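# Stand a gift box upright and open its lid

## Task

A closed gift box is lying on its side on the table. Turn it so it rests on its bottom, then open it so the lid is roughly upright or tilted back past upright. Concealed magnets keep the lid's flap closed, so it takes some force to open.

## Robot and tools

Robot: a single arm with a five-fingered right hand, mounted on a tilted base at (0, 0, +0.600) m in the scene frame, quat_wxyz (+0.873, -0.061, +0.482, +0.040). All poses, velocities, targets and offsets use the base frame's axes, not the table's. In that frame, straight up is (-0.847, -0.069, +0.527). The scene frame has its origin on the table under the base, +z up, +y to the left when facing +x. Knocking anything off the table, or leaving it off, fails the task.

Hand point: a spot fixed to the palm, 0.05 m in front of it and 0.15 m from the wrist face along the fingers. Its +z runs along straight fingers, +y out of the palm, +x across the palm away from the thumb. Straight fingertips sit 0.06 to 0.07 m past the point along +z and 0.06 m behind it along -y. A bracket on the little-finger side of the wrist sticks out and can collide. With fingers level, the wrist can be lower than the hand point (up to 0.11 m palm down, 0.23 m palm up) and may strike the table first.

A row: 14 numbers, each in [-1, 1], for the one arm: dx, dy, dz, rx, ry, rz, little, ring, middle, index, thumb_bend, thumb_turn, force_limit, speed. The first six are an offset from the current Hand target (shown in the last result), along base-frame axes; 1.0 equals 0.6 m of travel or 180 degrees of turn. rx, ry, rz form one rotation vector, turning about the Hand target's position. Fingers: -1 straight/open, +1 curled. thumb_bend: -1 straight, +1 fully bent. thumb_turn: -1 beside the palm, +1 across in front of it. force_limit maps -1..+1 to about 0..10 N at the fingertip (0..15 N for the two thumb motors); speed rises from near zero at -1 to full at +0.48 and stays full above that. Use speed -0.94 or below for a soft grip. With the thumb in front, the hand can wrap objects about 0.035 to 0.065 m thick, or a handle from about 0.025 m. At a scene's start, read a result first and resend the hand numbers it reports to keep the hand unchanged; a 0 is itself a command.

execute_actions(actions, cameras): actions is a list of actions; each action is up to 15 rows, one per 1/30 s step, the last row held to fill 15 steps. Every row in an action counts from the Hand target at that action's start, so repeating an offset keeps moving further. An empty actions list returns images and full state. cameras picks views by name: cam_head_left, cam_head_right, cam_high, cam_low, cam_wrist, or ["all"].

move(target, speed, blend, stop_force, zero, blocking, cameras): target is one 14-number row, or a list of up to 15 rows, all counted from the same starting Hand target. speed is m/s (0.002 to 3.6, default 0.25; turning up to twice that in rad/s), one value or one per leg. blend in metres rounds corners; 0 stops at each target. stop_force (3 to 120 N) ends the path when the wrist sensor feels that much push against the motion; omit it when backing off a contact. zero (default true) re-zeroes before the move. blocking=false returns after about 0.5 s while the move continues (not allowed with stop_force). The result adds a move: line: done (within 3 mm and 2 degrees), off_target, moving, held or fault, plus limits such as paced or held. done does not mean nothing was touched or moved.

wait(seconds 0 to 10) lets time pass; stop brakes a running move; zoom_image(camera, region [x0,y0,x1,y1], at most 504 square) magnifies the latest image; show_instructions shows reference images; zero_wrist_force re-zeroes the sensor; finished_scene(scene) ends the scene for good once the box stays open and upright unaided.

Results: end_effector_position (m) and end_effector_quat_wxyz in base frame, velocities, Hand target (your next offsets start here; the hand often rests short of it, so resend the gap), joint positions and torques, Wrist force/torque in the hand's own axes, and per-motor hand_measured, hand_stopped_by (moving, target, force, stalled, fault) and hand_load_n (positive when the finger is pushed open; a dropped grip shows as load near 0).

Cautions: the arm is stiff; aiming even slightly beyond a firm contact, or net force near 150 N, or joint torque past the limits (142 N m for the big joints, 26.6 for the wrists) halts the arm for 10 s. Orientation commands are clipped to 32 degrees from the measured one per step. Avoid paths near the base, which can flip the shoulder. Approach contacts slowly, back off by commanding past the hand point, and never drop or slam the box. Motors overheat from long holds or stretched poses; at 85 °C the arm brakes for 30 to 60 s.

Each tool is called after ">>>" as a command line: name --argument value for each argument, lists and objects as JSON in quotes; but a table of rows of numbers goes row by row, as --pt "numbers of a row", without its own name.

Reference images:

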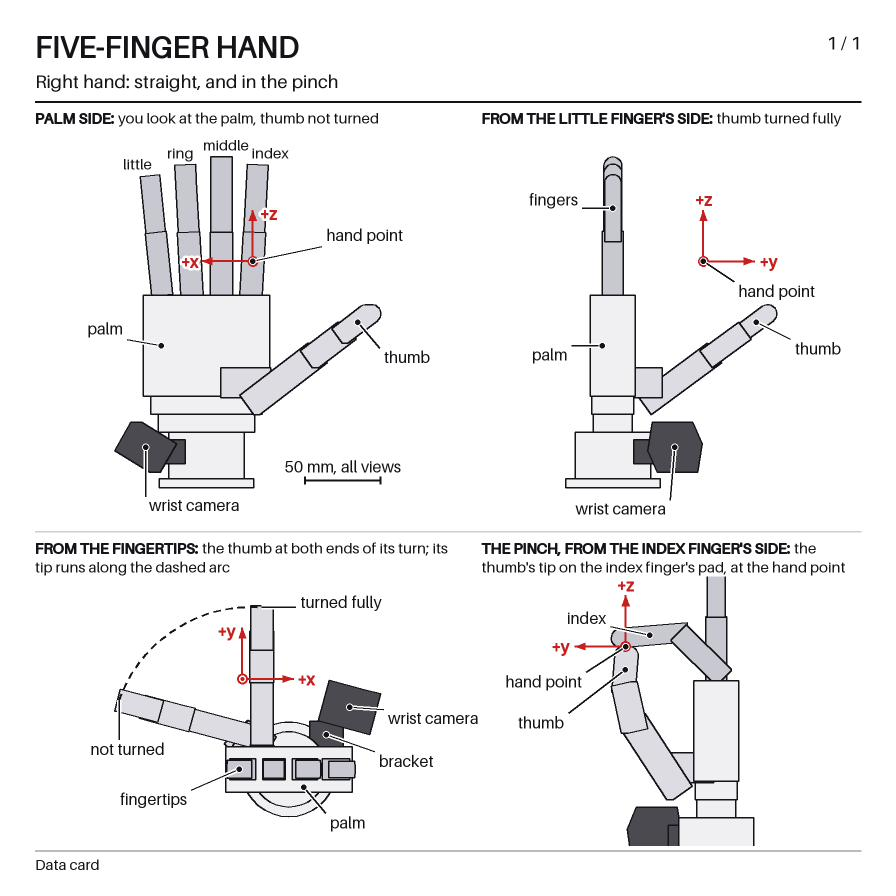

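## Session

>>> execute_actions --actions '[]'

Scene clock: 0.00 s.
end_effector_position=(+0.5465, -0.3674, +0.0625) hand_measured=(-1.000, -1.000, -1.000, -1.000, -1.000, -1.000) hand_load_n=(+0.0, +0.0, +0.0, +0.0, +0.0, +0.0) hand_stopped_by=(target, target, target, target, target, target) hand_force_limit=0.00 hand_speed=-0.80 end_effector_quat_wxyz=(+0.041, +0.702, +0.658, -0.270)
Joint positions: [-0.6 -0.659 1.043 1.229 2.122 -0.524]
Joint velocities: within noise
Joint torques (N m): no reading
Wrist force (N): no reading
Wrist torque (N m): no reading
Wrist force, peak (N): no reading
Hand target: +0.5465, -0.3674, +0.0625; +0.041, +0.702, +0.658, -0.270

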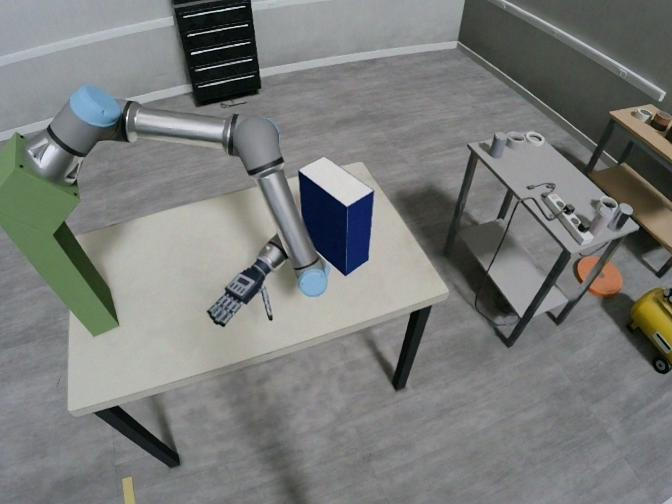

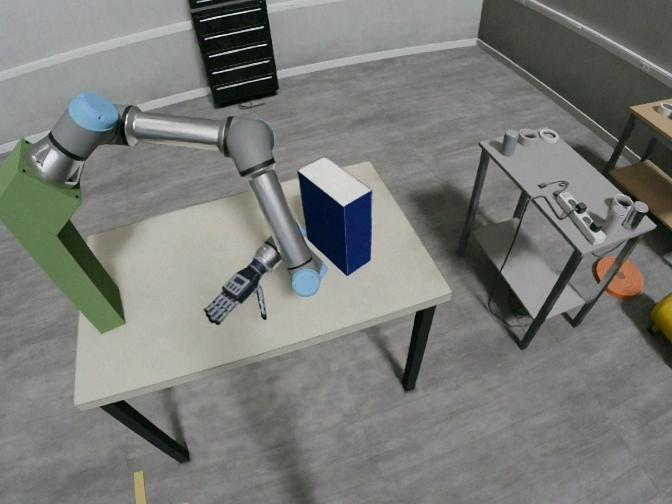

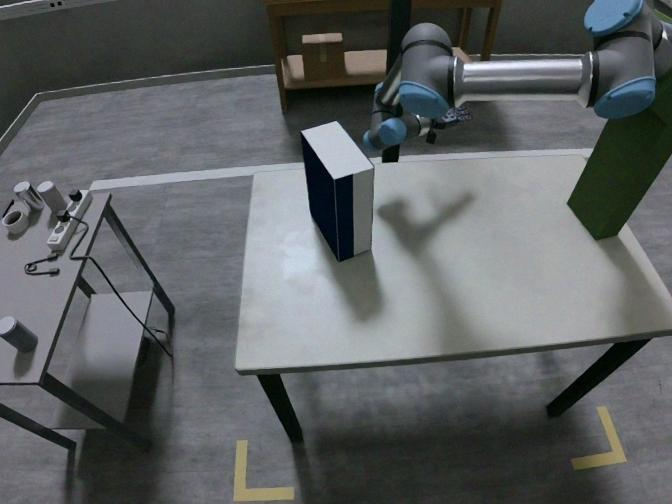

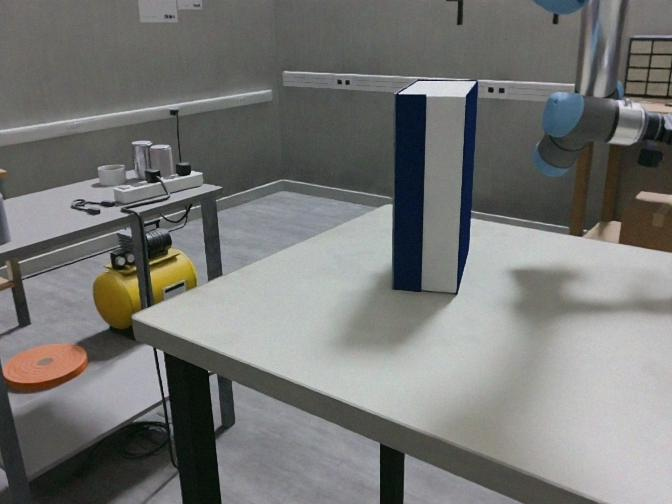

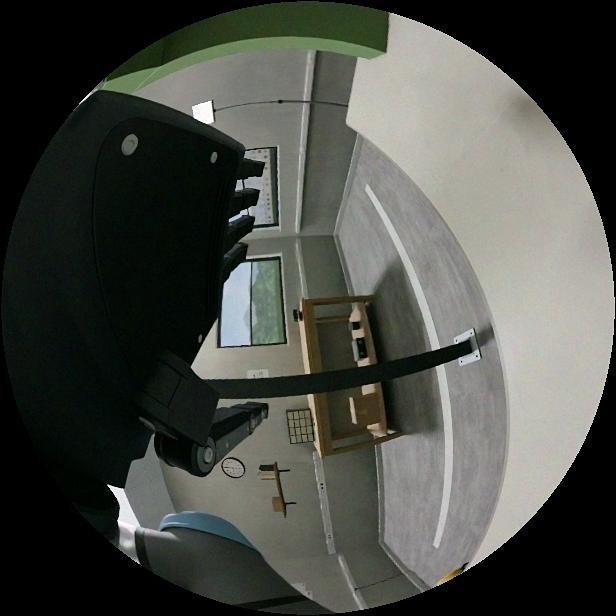

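>>> zoom_image --camera "cam_head_left" --region '[180, 90, 460, 350]'

>>> zoom_image --camera "cam_high" --region '[220, 20, 500, 280]'

>>> zoom_image --camera "cam_low" --region '[340, 40, 672, 320]'

Scaled by 1.800 from the camera's 672x504 image, which has a finer 960x720 frame.

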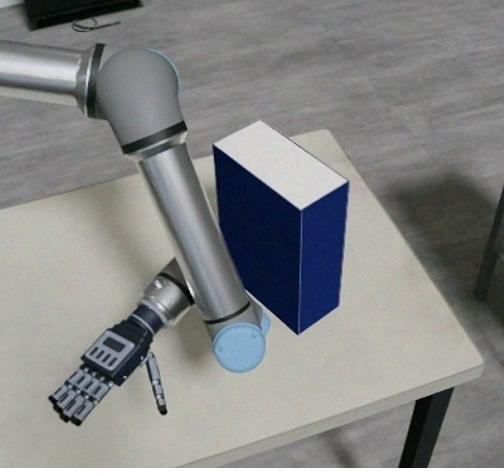

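Scaled by 1.800 from the camera's 672x504 image, which has a finer 960x720 frame.

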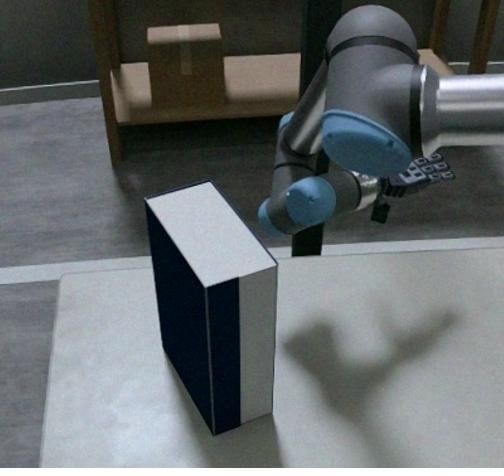

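Scaled by 1.518 from the camera's 672x504 image, which has a finer 960x720 frame.

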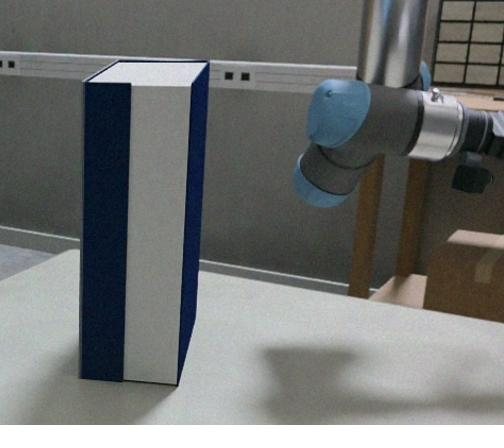

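>>> move --pt "-0.2632 0.0738 0.2982 0.0561 -0.1996 0.0933 -1 -1 -1 -1 -1 1 0 0" --pt "-0.0838 0.4428 0.7362 0.1122 -0.3991 0.1865 -1 -1 -1 -1 -1 1 0 0" --blend '[0.05,0]' --speed 0.3 --cameras '["all"]'

Scene clock: 22.03 s.
end_effector_position=(+0.4962, -0.1017, +0.5042) hand_measured=(-1.000, -1.000, -1.000, -1.000, -1.000, +1.000) hand_load_n=(+0.0, +0.0, +0.0, +0.0, +0.0, +0.0) hand_stopped_by=(target, target, target, target, target, target) hand_force_limit=0.00 hand_speed=0.00 end_effector_quat_wxyz=(+0.368, +0.515, +0.706, +0.317)
Joint positions: [-0.917 -1.753 1.584 1.022 0.777 -0.916]
Joint torques (N m): [7.85 -24.1 -13.18 1.01 -2.62 1.82]
Wrist force (N): [-0.6 -1.5 1.2]
Wrist torque (N m): [-0.13 -0.08 0.06]
Wrist force, peak (N): [0.7 2.1 0.3]
Hand target: +0.4962, -0.1017, +0.5042; +0.368, +0.515, +0.706, +0.317
Off the commanded pose: 0.000 m, 0 deg.
move: done

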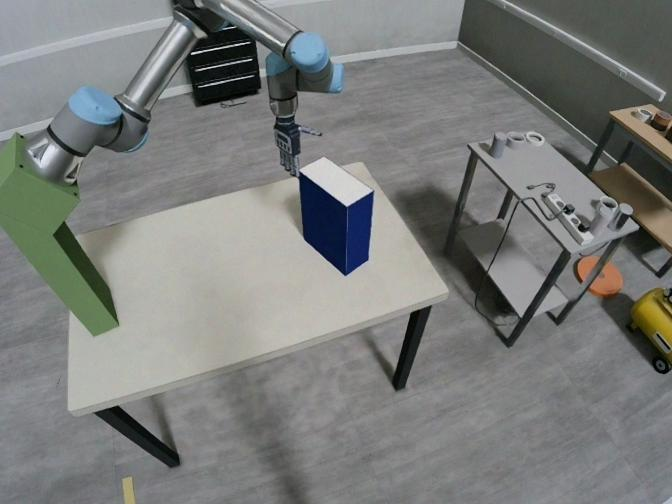

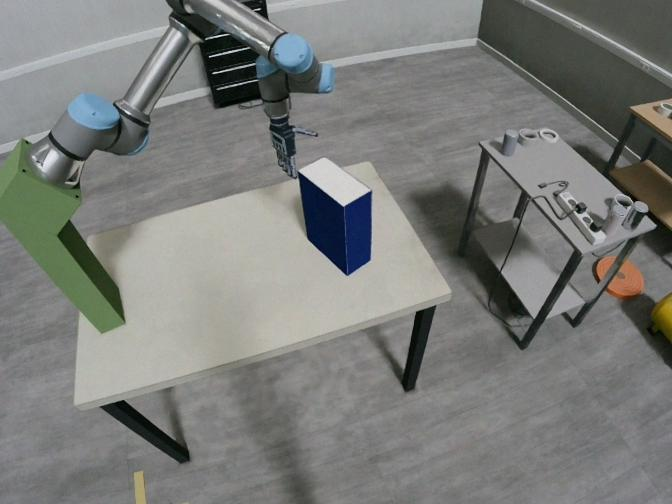

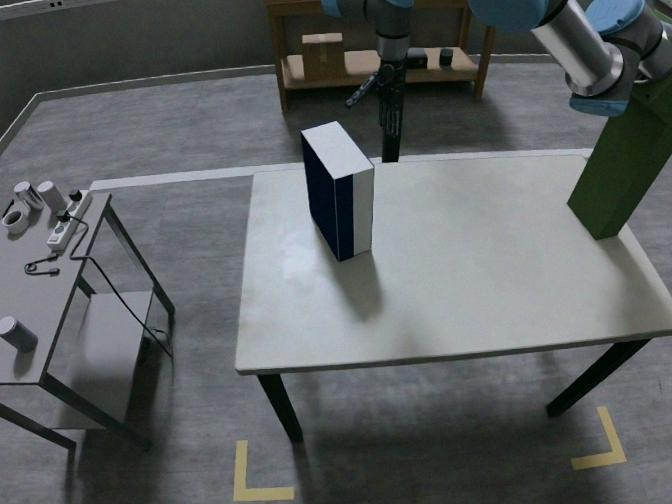

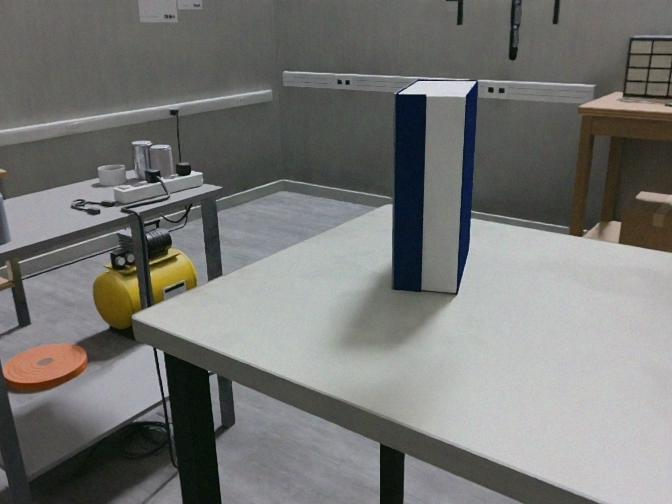

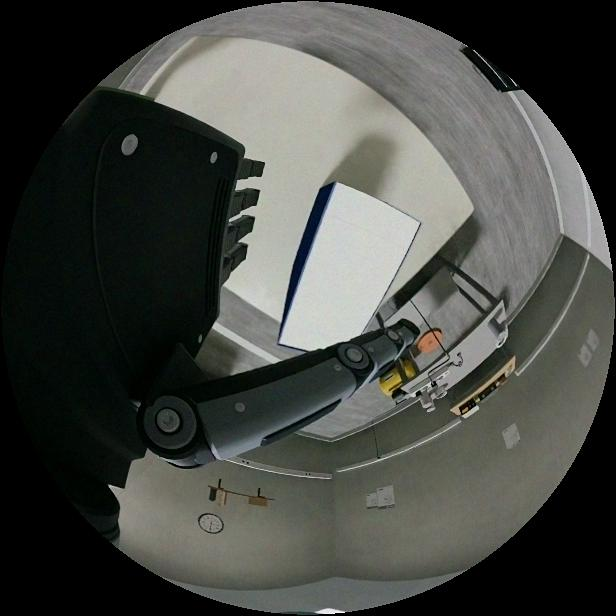

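>>> zoom_image --camera "cam_head_left" --region '[230, 60, 390, 290]'

>>> zoom_image --camera "cam_high" --region '[280, 20, 460, 270]'

>>> zoom_image --camera "cam_wrist" --region '[200, 120, 480, 400]'

Scaled by 2.191 from the camera's 672x504 image, which has a finer 960x720 frame.

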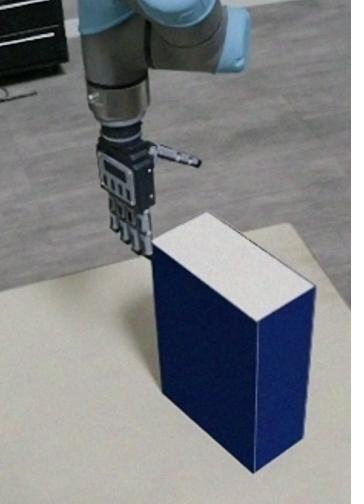

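Scaled by 2.016 from the camera's 672x504 image, which has a finer 960x720 frame.

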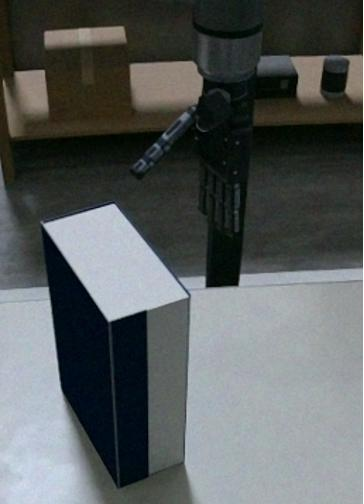

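Scaled by 1.800 from the camera's 616x616 image, which has a finer 880x880 frame.

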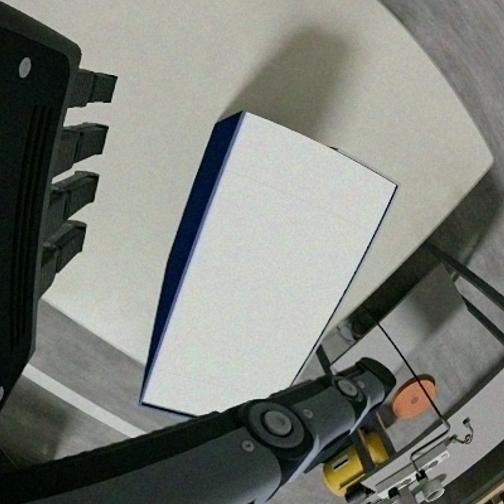

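>>> move --target '[0.106,-0.1237,-0.0357,0.0207,0.0017,-0.0129,-1,-1,-1,-1,-1,1,0,0]' --cameras '["all"]'

>>> zoom_image --camera "cam_wrist" --region '[200, 120, 480, 400]'

>>> zoom_image --camera "cam_low" --region '[340, 0, 620, 320]'

>>> zoom_image --camera "cam_head_left" --region '[230, 60, 430, 300]'

>>> zoom_image --camera "cam_high" --region '[240, 20, 460, 270]'

Scene clock: 28.23 s.
end_effector_position=(+0.5598, -0.1757, +0.4828) hand_measured=(-1.000, -1.000, -1.000, -1.000, -1.000, +1.000) hand_load_n=(+0.0, +0.0, +0.0, +0.0, +0.0, +0.0) hand_stopped_by=(target, target, target, target, target, target) hand_force_limit=0.00 hand_speed=0.00 end_effector_quat_wxyz=(+0.356, +0.542, +0.686, +0.331) end_effector_velocity=(+0.001, -0.001, -0.002) end_effector_angular_velocity=(+0.005, +0.002, +0.001)
Joint positions: [-0.89 -1.534 1.431 0.937 0.794 -0.811]
Joint velocities: [-0.001 0.005 0 0 -0.002 0]
Joint torques (N m): [-20.67 -26.98 -16.03 1.33 -2.47 -1.1]
Wrist force (N): [-0.5 -1.5 1.0]
Wrist torque (N m): [-0.14 -0.07 0.08]
Wrist force, peak (N): [-1.9 -1.9 2.3]
Hand target: +0.5598, -0.1759, +0.4828; +0.356, +0.542, +0.686, +0.331
Off the commanded pose: 0.000 m, 0 deg.
move: done

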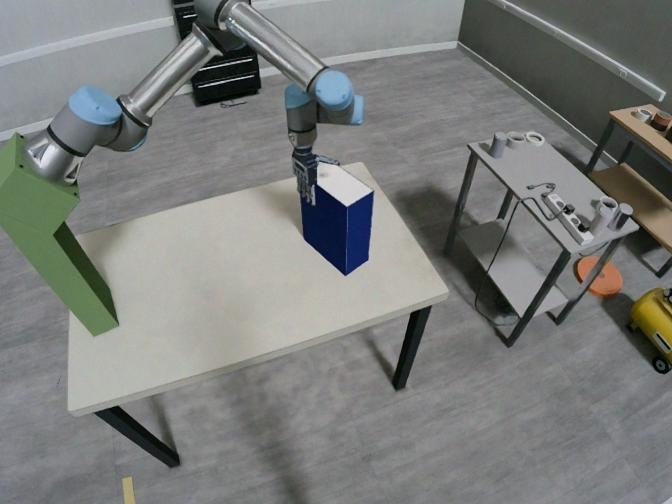

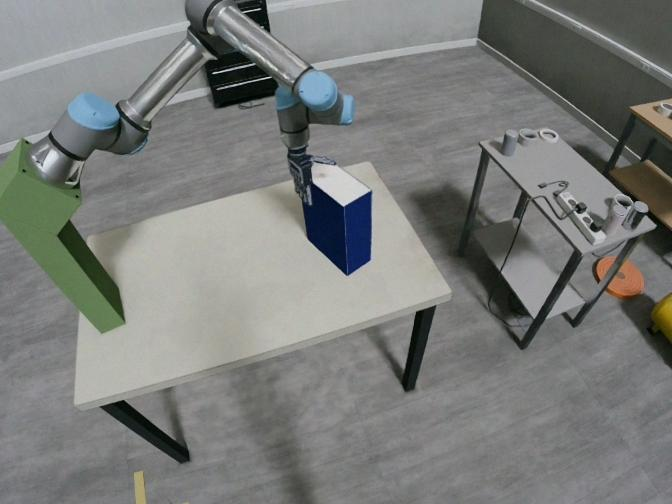

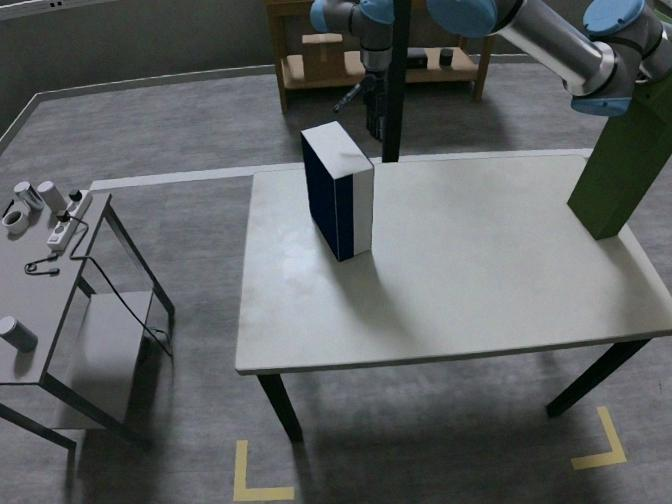

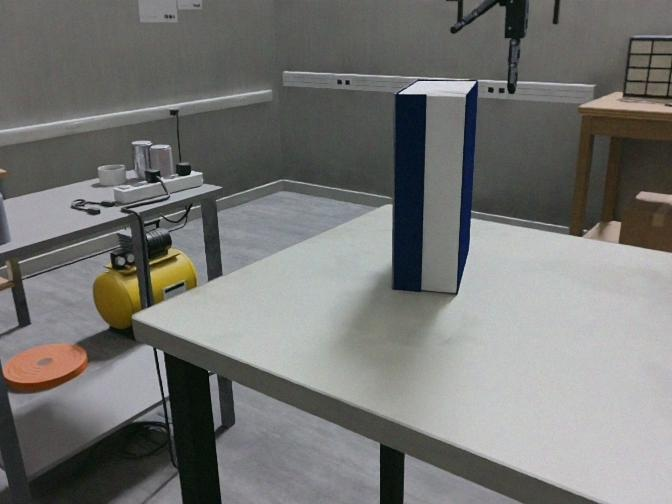

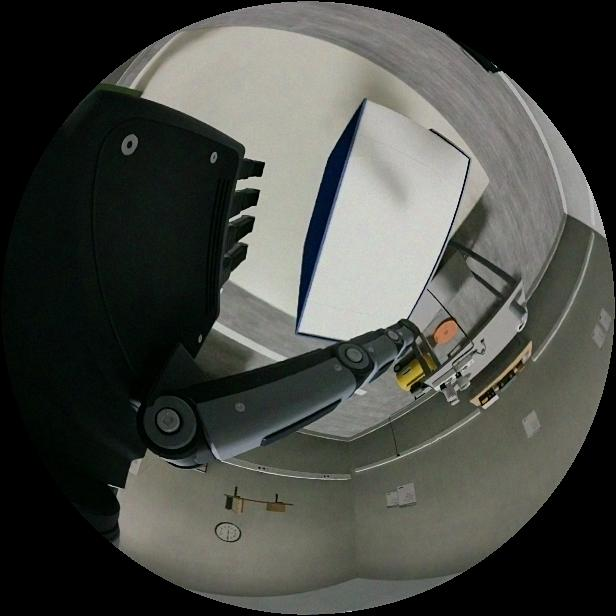

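Scaled by 1.800 from the camera's 616x616 image, which has a finer 880x880 frame.

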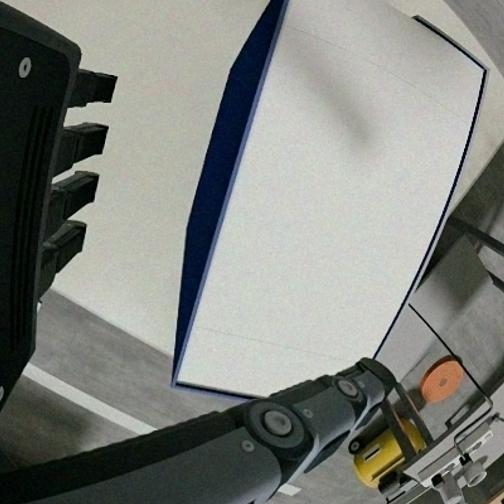

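Scaled by 1.575 from the camera's 672x504 image, which has a finer 960x720 frame.

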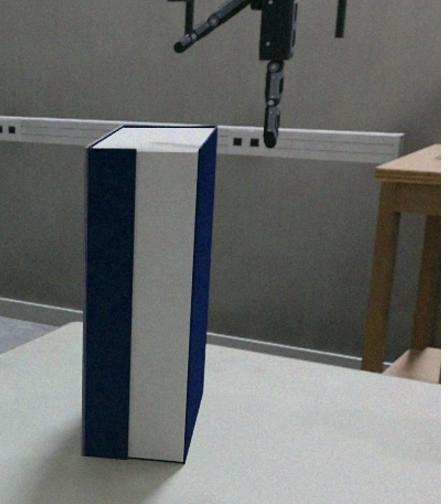

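Scaled by 2.100 from the camera's 672x504 image, which has a finer 960x720 frame.

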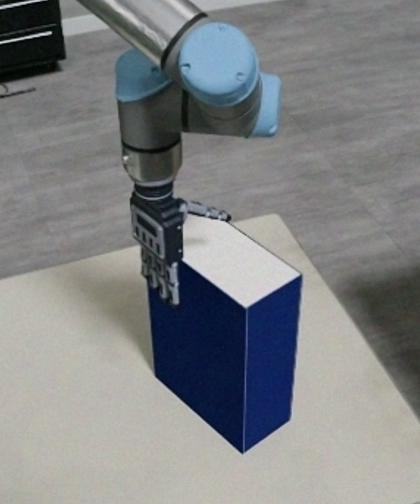

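Scaled by 2.016 from the camera's 672x504 image, which has a finer 960x720 frame.

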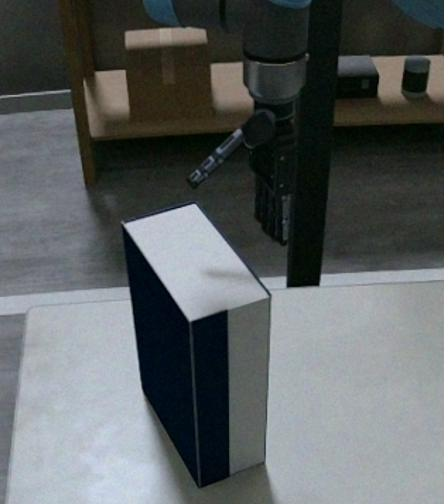

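>>> move --pt "-0.0948 0.0012 0.0915 -0.046 0.2828 -0.0374 -1 -1 -1 -1 -1 1 0 0" --pt "0.0543 0.0325 0.1767 -0.046 0.2828 -0.0374 -1 -1 -1 -1 -1 1 0 0" --blend '[0.03,0]' --speed 0.3 --cameras '["all"]'

>>> zoom_image --camera "cam_wrist" --region '[200, 120, 480, 400]'

>>> zoom_image --camera "cam_low" --region '[340, 0, 620, 320]'

>>> zoom_image --camera "cam_high" --region '[240, 20, 460, 270]'

Scene clock: 34.23 s.
end_effector_position=(+0.5913, -0.1562, +0.5874) hand_measured=(-1.000, -1.000, -1.000, -1.000, -1.000, +1.000) hand_load_n=(+0.0, +0.0, +0.0, -0.5, +0.0, +0.0) hand_stopped_by=(target, target, target, target, target, target) hand_force_limit=0.00 hand_speed=0.00 end_effector_quat_wxyz=(+0.257, +0.614, +0.741, +0.083) end_effector_velocity=(+0.001, -0.001, +0.001) end_effector_angular_velocity=(-0.005, -0.004, +0.000)
Joint positions: [-0.539 -0.946 0.035 1.94 1.489 -0.702]
Joint velocities: [0 -0.001 0.001 -0.006 0.002 -0.001]
Joint torques (N m): [5.34 -70.06 -4.53 0.68 -0.19 -2.57]
Wrist force (N): [-0.1 -0.6 1.1]
Wrist torque (N m): [-0.10 -0.06 0.10]
Wrist force, peak (N): [-0.5 -2.2 1.7]
Hand target: +0.5924, -0.1564, +0.5888; +0.082, +0.643, +0.761, -0.003
Off the commanded pose: 0.002 m, 23 deg.
elbow stopped short: the move would have taken joint 3 (elbow) straighter than the controller allows.
elbow read too straight: the controller reads joint 3 (elbow) straighter than it allows; while it does, the hand can move without a command.
move: off_target

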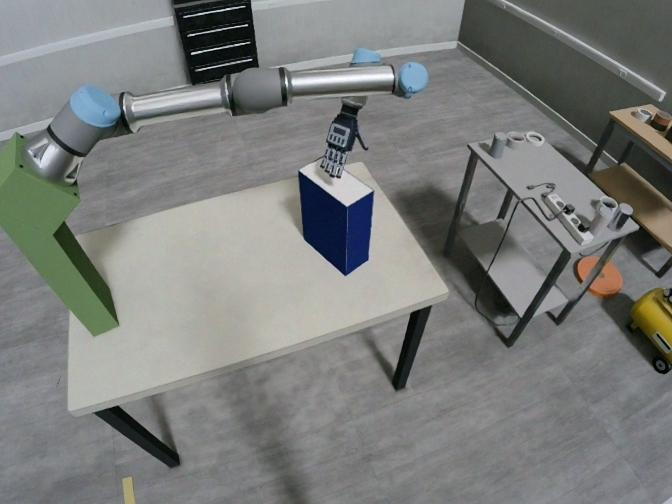

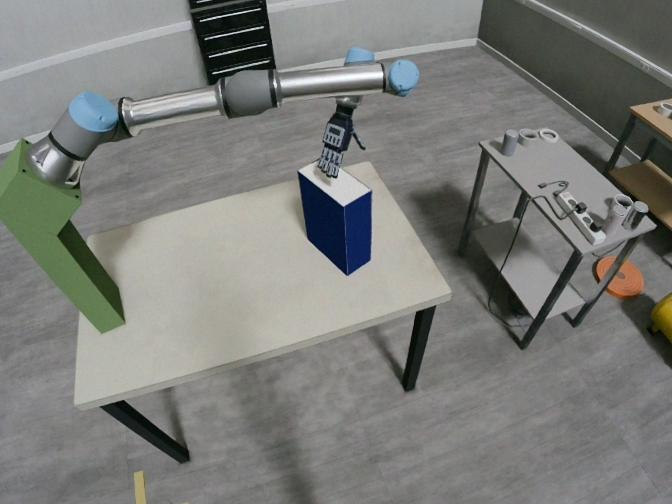

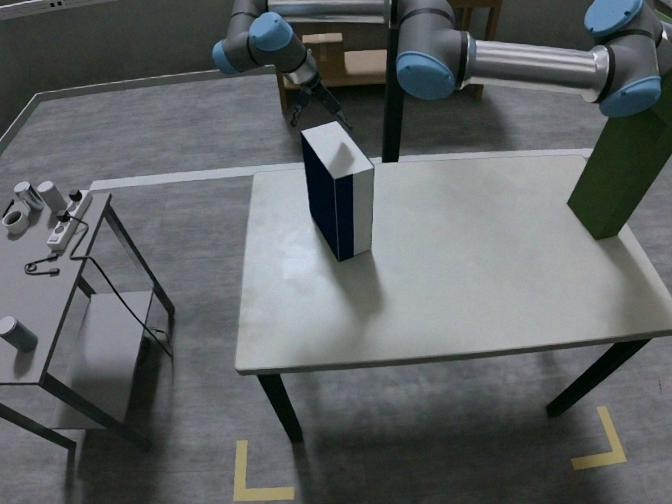

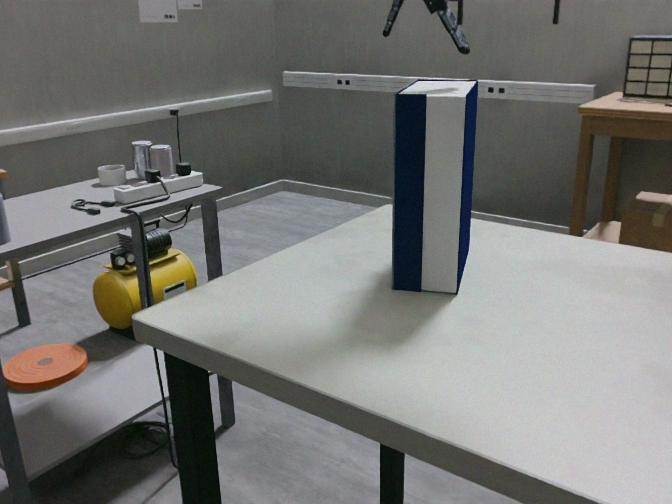

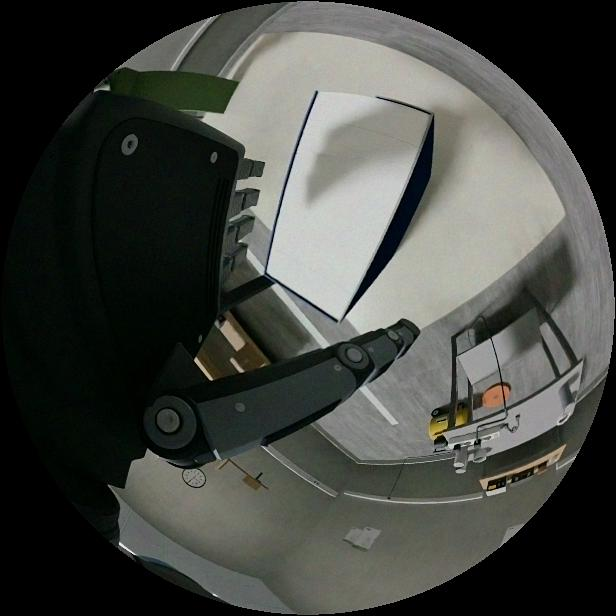

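Scaled by 1.800 from the camera's 616x616 image, which has a finer 880x880 frame.

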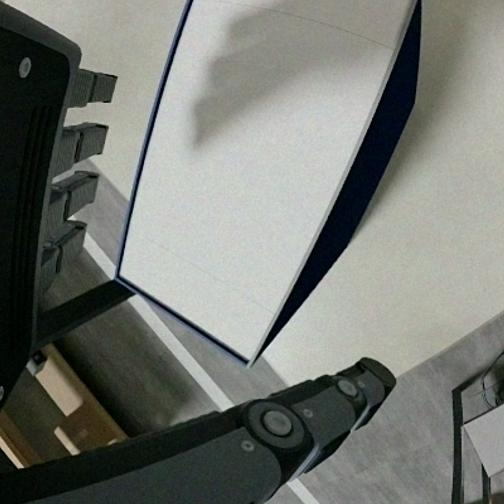

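Scaled by 1.575 from the camera's 672x504 image, which has a finer 960x720 frame.

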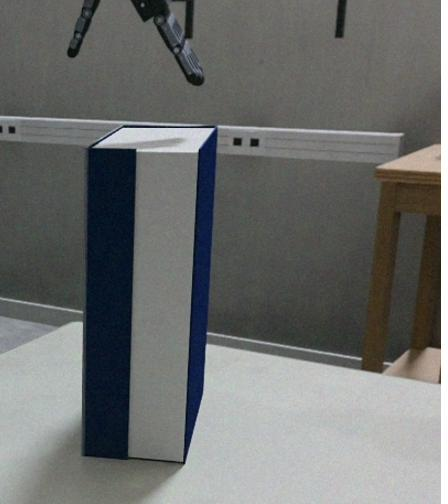

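Scaled by 2.016 from the camera's 672x504 image, which has a finer 960x720 frame.

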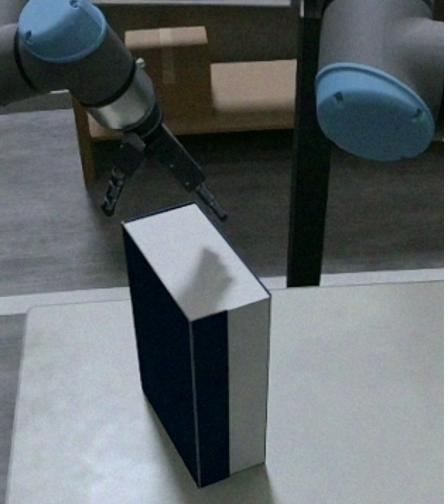

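>>> move --pt "-0.1708 -0.0545 -0.1547 0.046 -0.2828 0.0374 0 0 0 0 -1 1 0 0" --pt "-0.0217 -0.0382 -0.267 0.046 -0.2828 0.0374 0 0 0 0 -1 1 0 0" --blend '[0.03,0]' --speed 0.3 --cameras '["all"]'

>>> zoom_image --camera "cam_wrist" --region '[200, 120, 480, 400]'

>>> zoom_image --camera "cam_low" --region '[370, 20, 570, 220]'

>>> zoom_image --camera "cam_high" --region '[260, 50, 440, 250]'

Scene clock: 42.43 s.
end_effector_position=(+0.5793, -0.1793, +0.4288) hand_measured=(+0.000, +0.000, +0.000, +0.000, -1.000, +1.000) hand_load_n=(+0.0, +0.0, +0.0, +0.5, +0.0, +0.0) hand_stopped_by=(target, target, target, target, target, target) hand_force_limit=0.00 hand_speed=0.00 end_effector_quat_wxyz=(+0.356, +0.542, +0.686, +0.331) end_effector_velocity=(+0.001, +0.000, -0.001) end_effector_angular_velocity=(+0.000, -0.001, +0.000)
Joint positions: [-0.854 -1.495 1.523 0.78 0.819 -0.773]
Joint velocities: [0.002 0.002 0.001 -0.006 0.001 0.003]
Joint torques (N m): [5.1 -26.68 2.79 0.04 0.6 1.62]
Wrist force (N): [-0.3 -1.1 1.0]
Wrist torque (N m): [-0.08 -0.10 0.14]
Wrist force, peak (N): [-0.2 -1.6 3.3]
Hand target: +0.5794, -0.1793, +0.4286; +0.356, +0.542, +0.686, +0.331
Off the commanded pose: 0.000 m, 0 deg.
move: done

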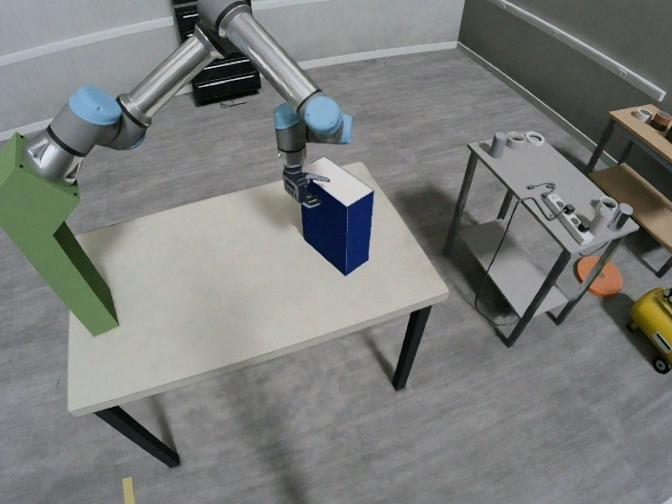

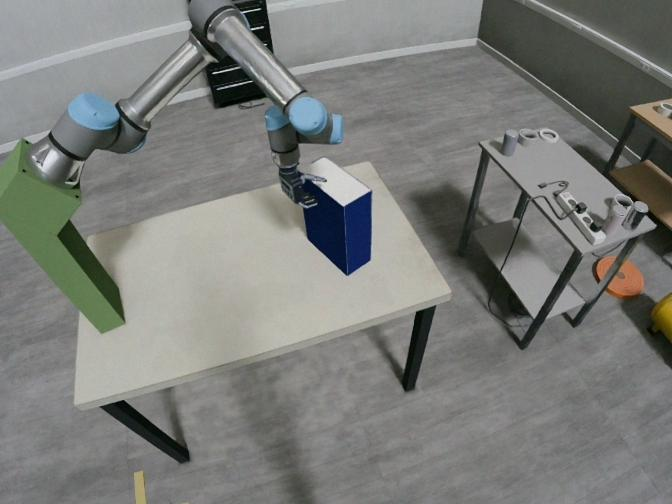

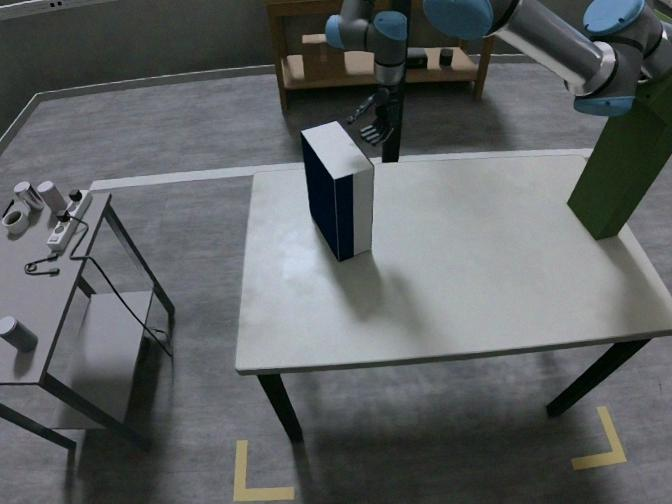

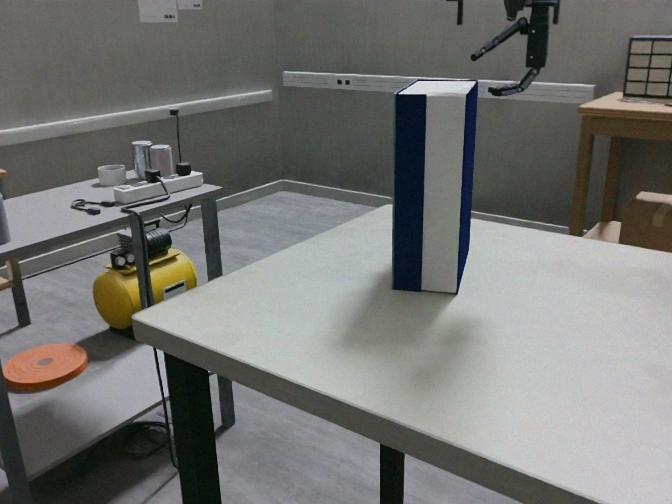

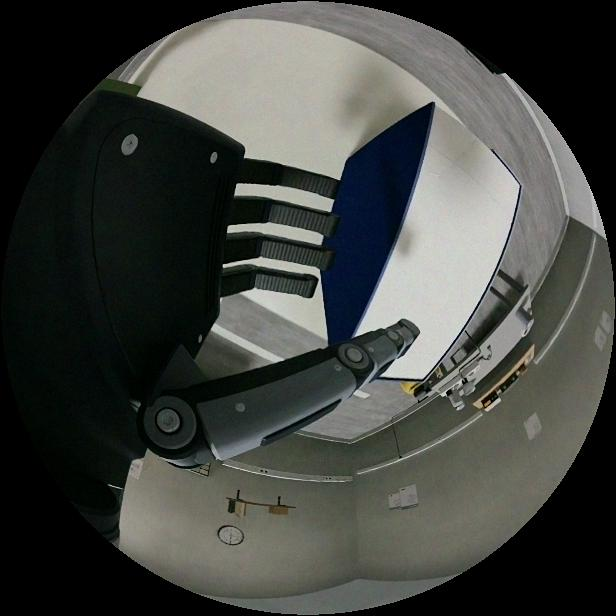

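Scaled by 1.800 from the camera's 616x616 image, which has a finer 880x880 frame.

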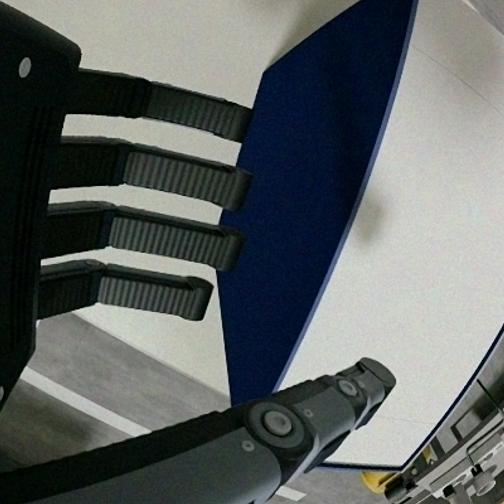

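Scaled by 2.520 from the camera's 672x504 image, which has a finer 960x720 frame.

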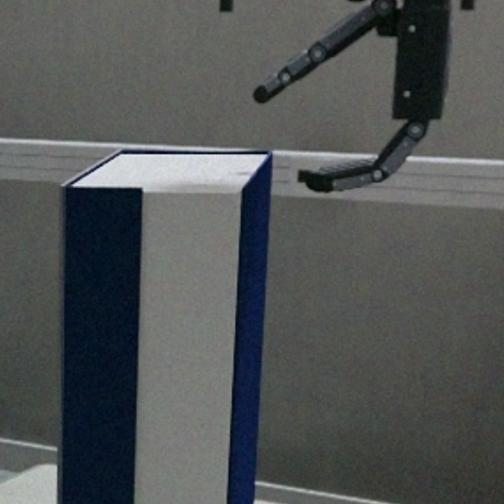

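Scaled by 2.520 from the camera's 672x504 image, which has a finer 960x720 frame.

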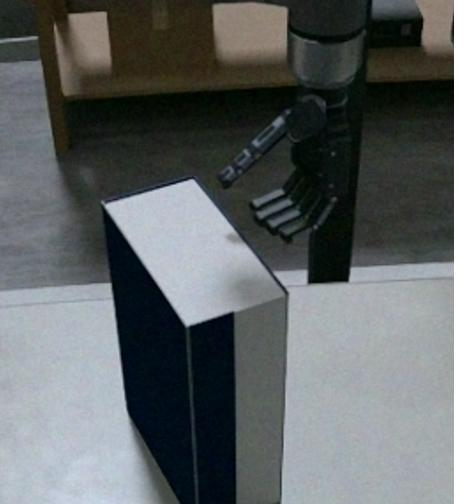

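>>> move --target '[0.0186,0.0071,0.0308,0,0,0,0,0,0,0,-0.45,1,0,0]'

>>> move --target '[0.0565,0.0045,-0.0352,0,0,0,0,0,0,0,-0.45,1,0,0]' --speed 0.02 --stop_force 3 --cameras '["cam_wrist","cam_low","cam_high","cam_head_left"]'

>>> zoom_image --camera "cam_wrist" --region '[200, 120, 480, 400]'

>>> zoom_image --camera "cam_low" --region '[370, 20, 570, 220]'

Scene clock: 44.70 s.
end_effector_position=(+0.5906, -0.1750, +0.4470) hand_measured=(+0.000, +0.000, +0.000, +0.000, -0.450, +1.000) hand_load_n=(+0.0, +0.0, +0.0, +0.0, +0.0, +0.0) hand_stopped_by=(target, target, target, target, target, target) hand_force_limit=0.00 hand_speed=0.00 end_effector_quat_wxyz=(+0.356, +0.542, +0.686, +0.331)
Joint positions: [-0.822 -1.478 1.454 0.811 0.842 -0.742]
Joint torques (N m): [-21.37 -48.18 0.91 0.26 -2.5 -2.34]
Wrist force (N): [-0.4 -1.3 0.9]
Wrist torque (N m): [-0.12 -0.11 0.04]
Wrist force, peak (N): [-0.4 -1.7 1.2]
Hand target: +0.5905, -0.1751, +0.4471; +0.356, +0.542, +0.686, +0.331
Off the commanded pose: 0.000 m, 0 deg.
move: done

Scene clock: 46.70 s.
end_effector_position=(+0.6072, -0.1737, +0.4367) hand_measured=(+0.000, +0.000, +0.000, +0.000, -0.450, +1.000) hand_load_n=(+0.0, +0.0, +0.0, +0.0, +2.0, +0.0) hand_stopped_by=(target, target, target, target, target, target) hand_force_limit=0.00 hand_speed=0.00 end_effector_quat_wxyz=(+0.356, +0.542, +0.686, +0.331)
Joint positions: [-0.787 -1.446 1.441 0.771 0.867 -0.71]
Joint torques (N m): [-20.91 -48.76 2.47 0.43 -2.54 -2.43]
Wrist force (N): [-0.6 -0.9 -0.8]
Wrist torque (N m): [-0.21 -0.07 0.09]
Wrist force, peak (N): [-0.6 -4.0 -11.0]
Hand target: +0.6072, -0.1737, +0.4367; +0.356, +0.542, +0.686, +0.331 (not the last commanded pose)
Off the commanded pose: 0.020 m, 0 deg.
move: contact
Images, in order (width x height): cam_head_left 672x504, cam_high 672x504, cam_low 672x504, cam_wrist 616x616.

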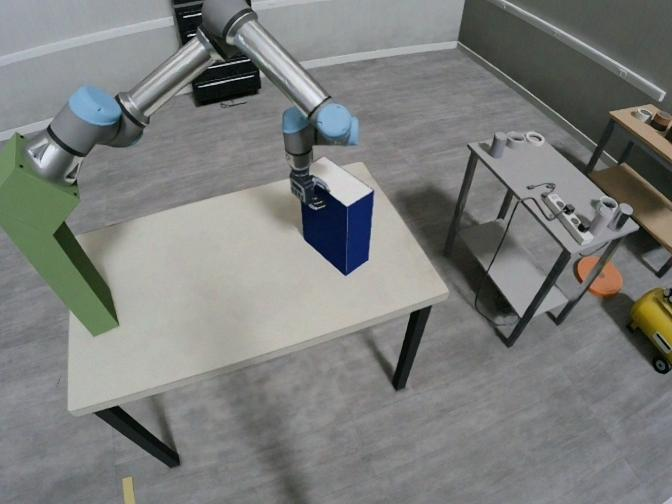

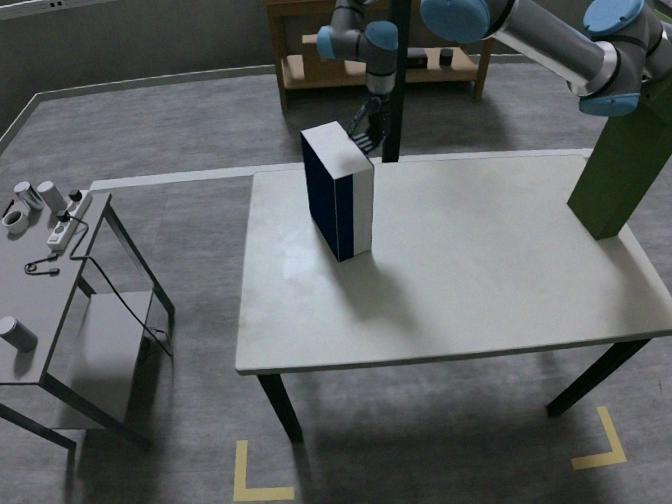

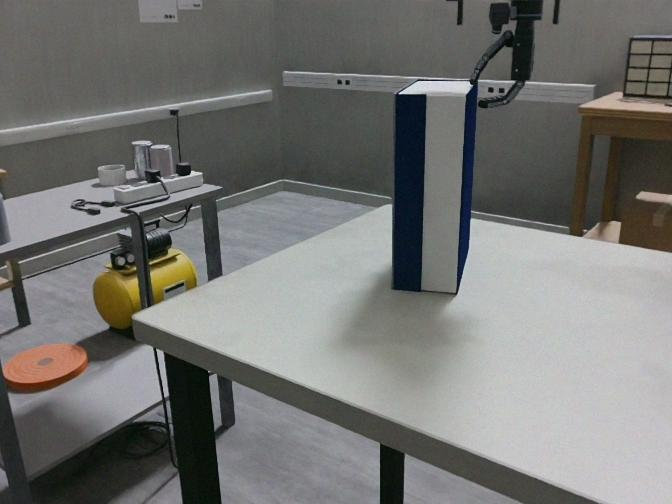

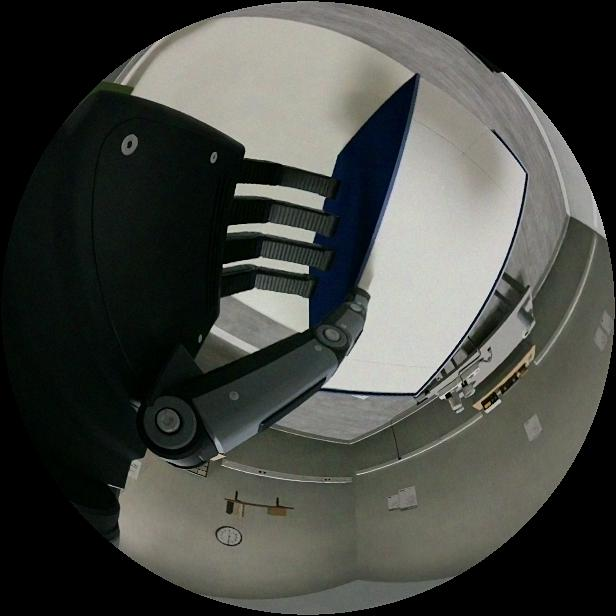

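Scaled by 1.800 from the camera's 616x616 image, which has a finer 880x880 frame.

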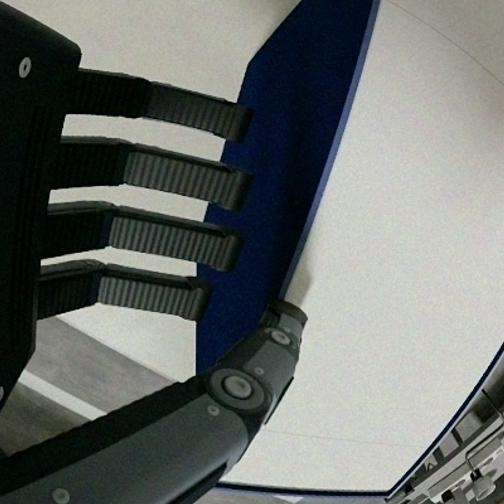

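Scaled by 2.520 from the camera's 672x504 image, which has a finer 960x720 frame.

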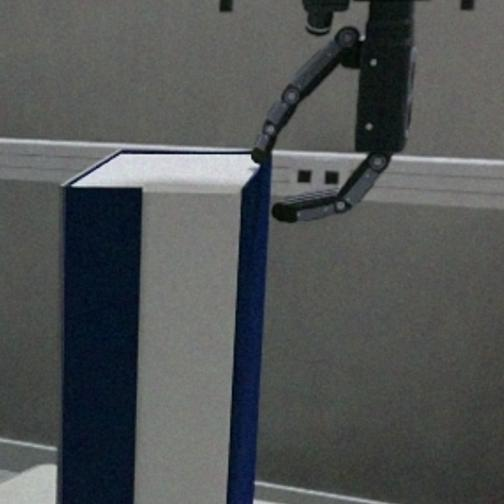

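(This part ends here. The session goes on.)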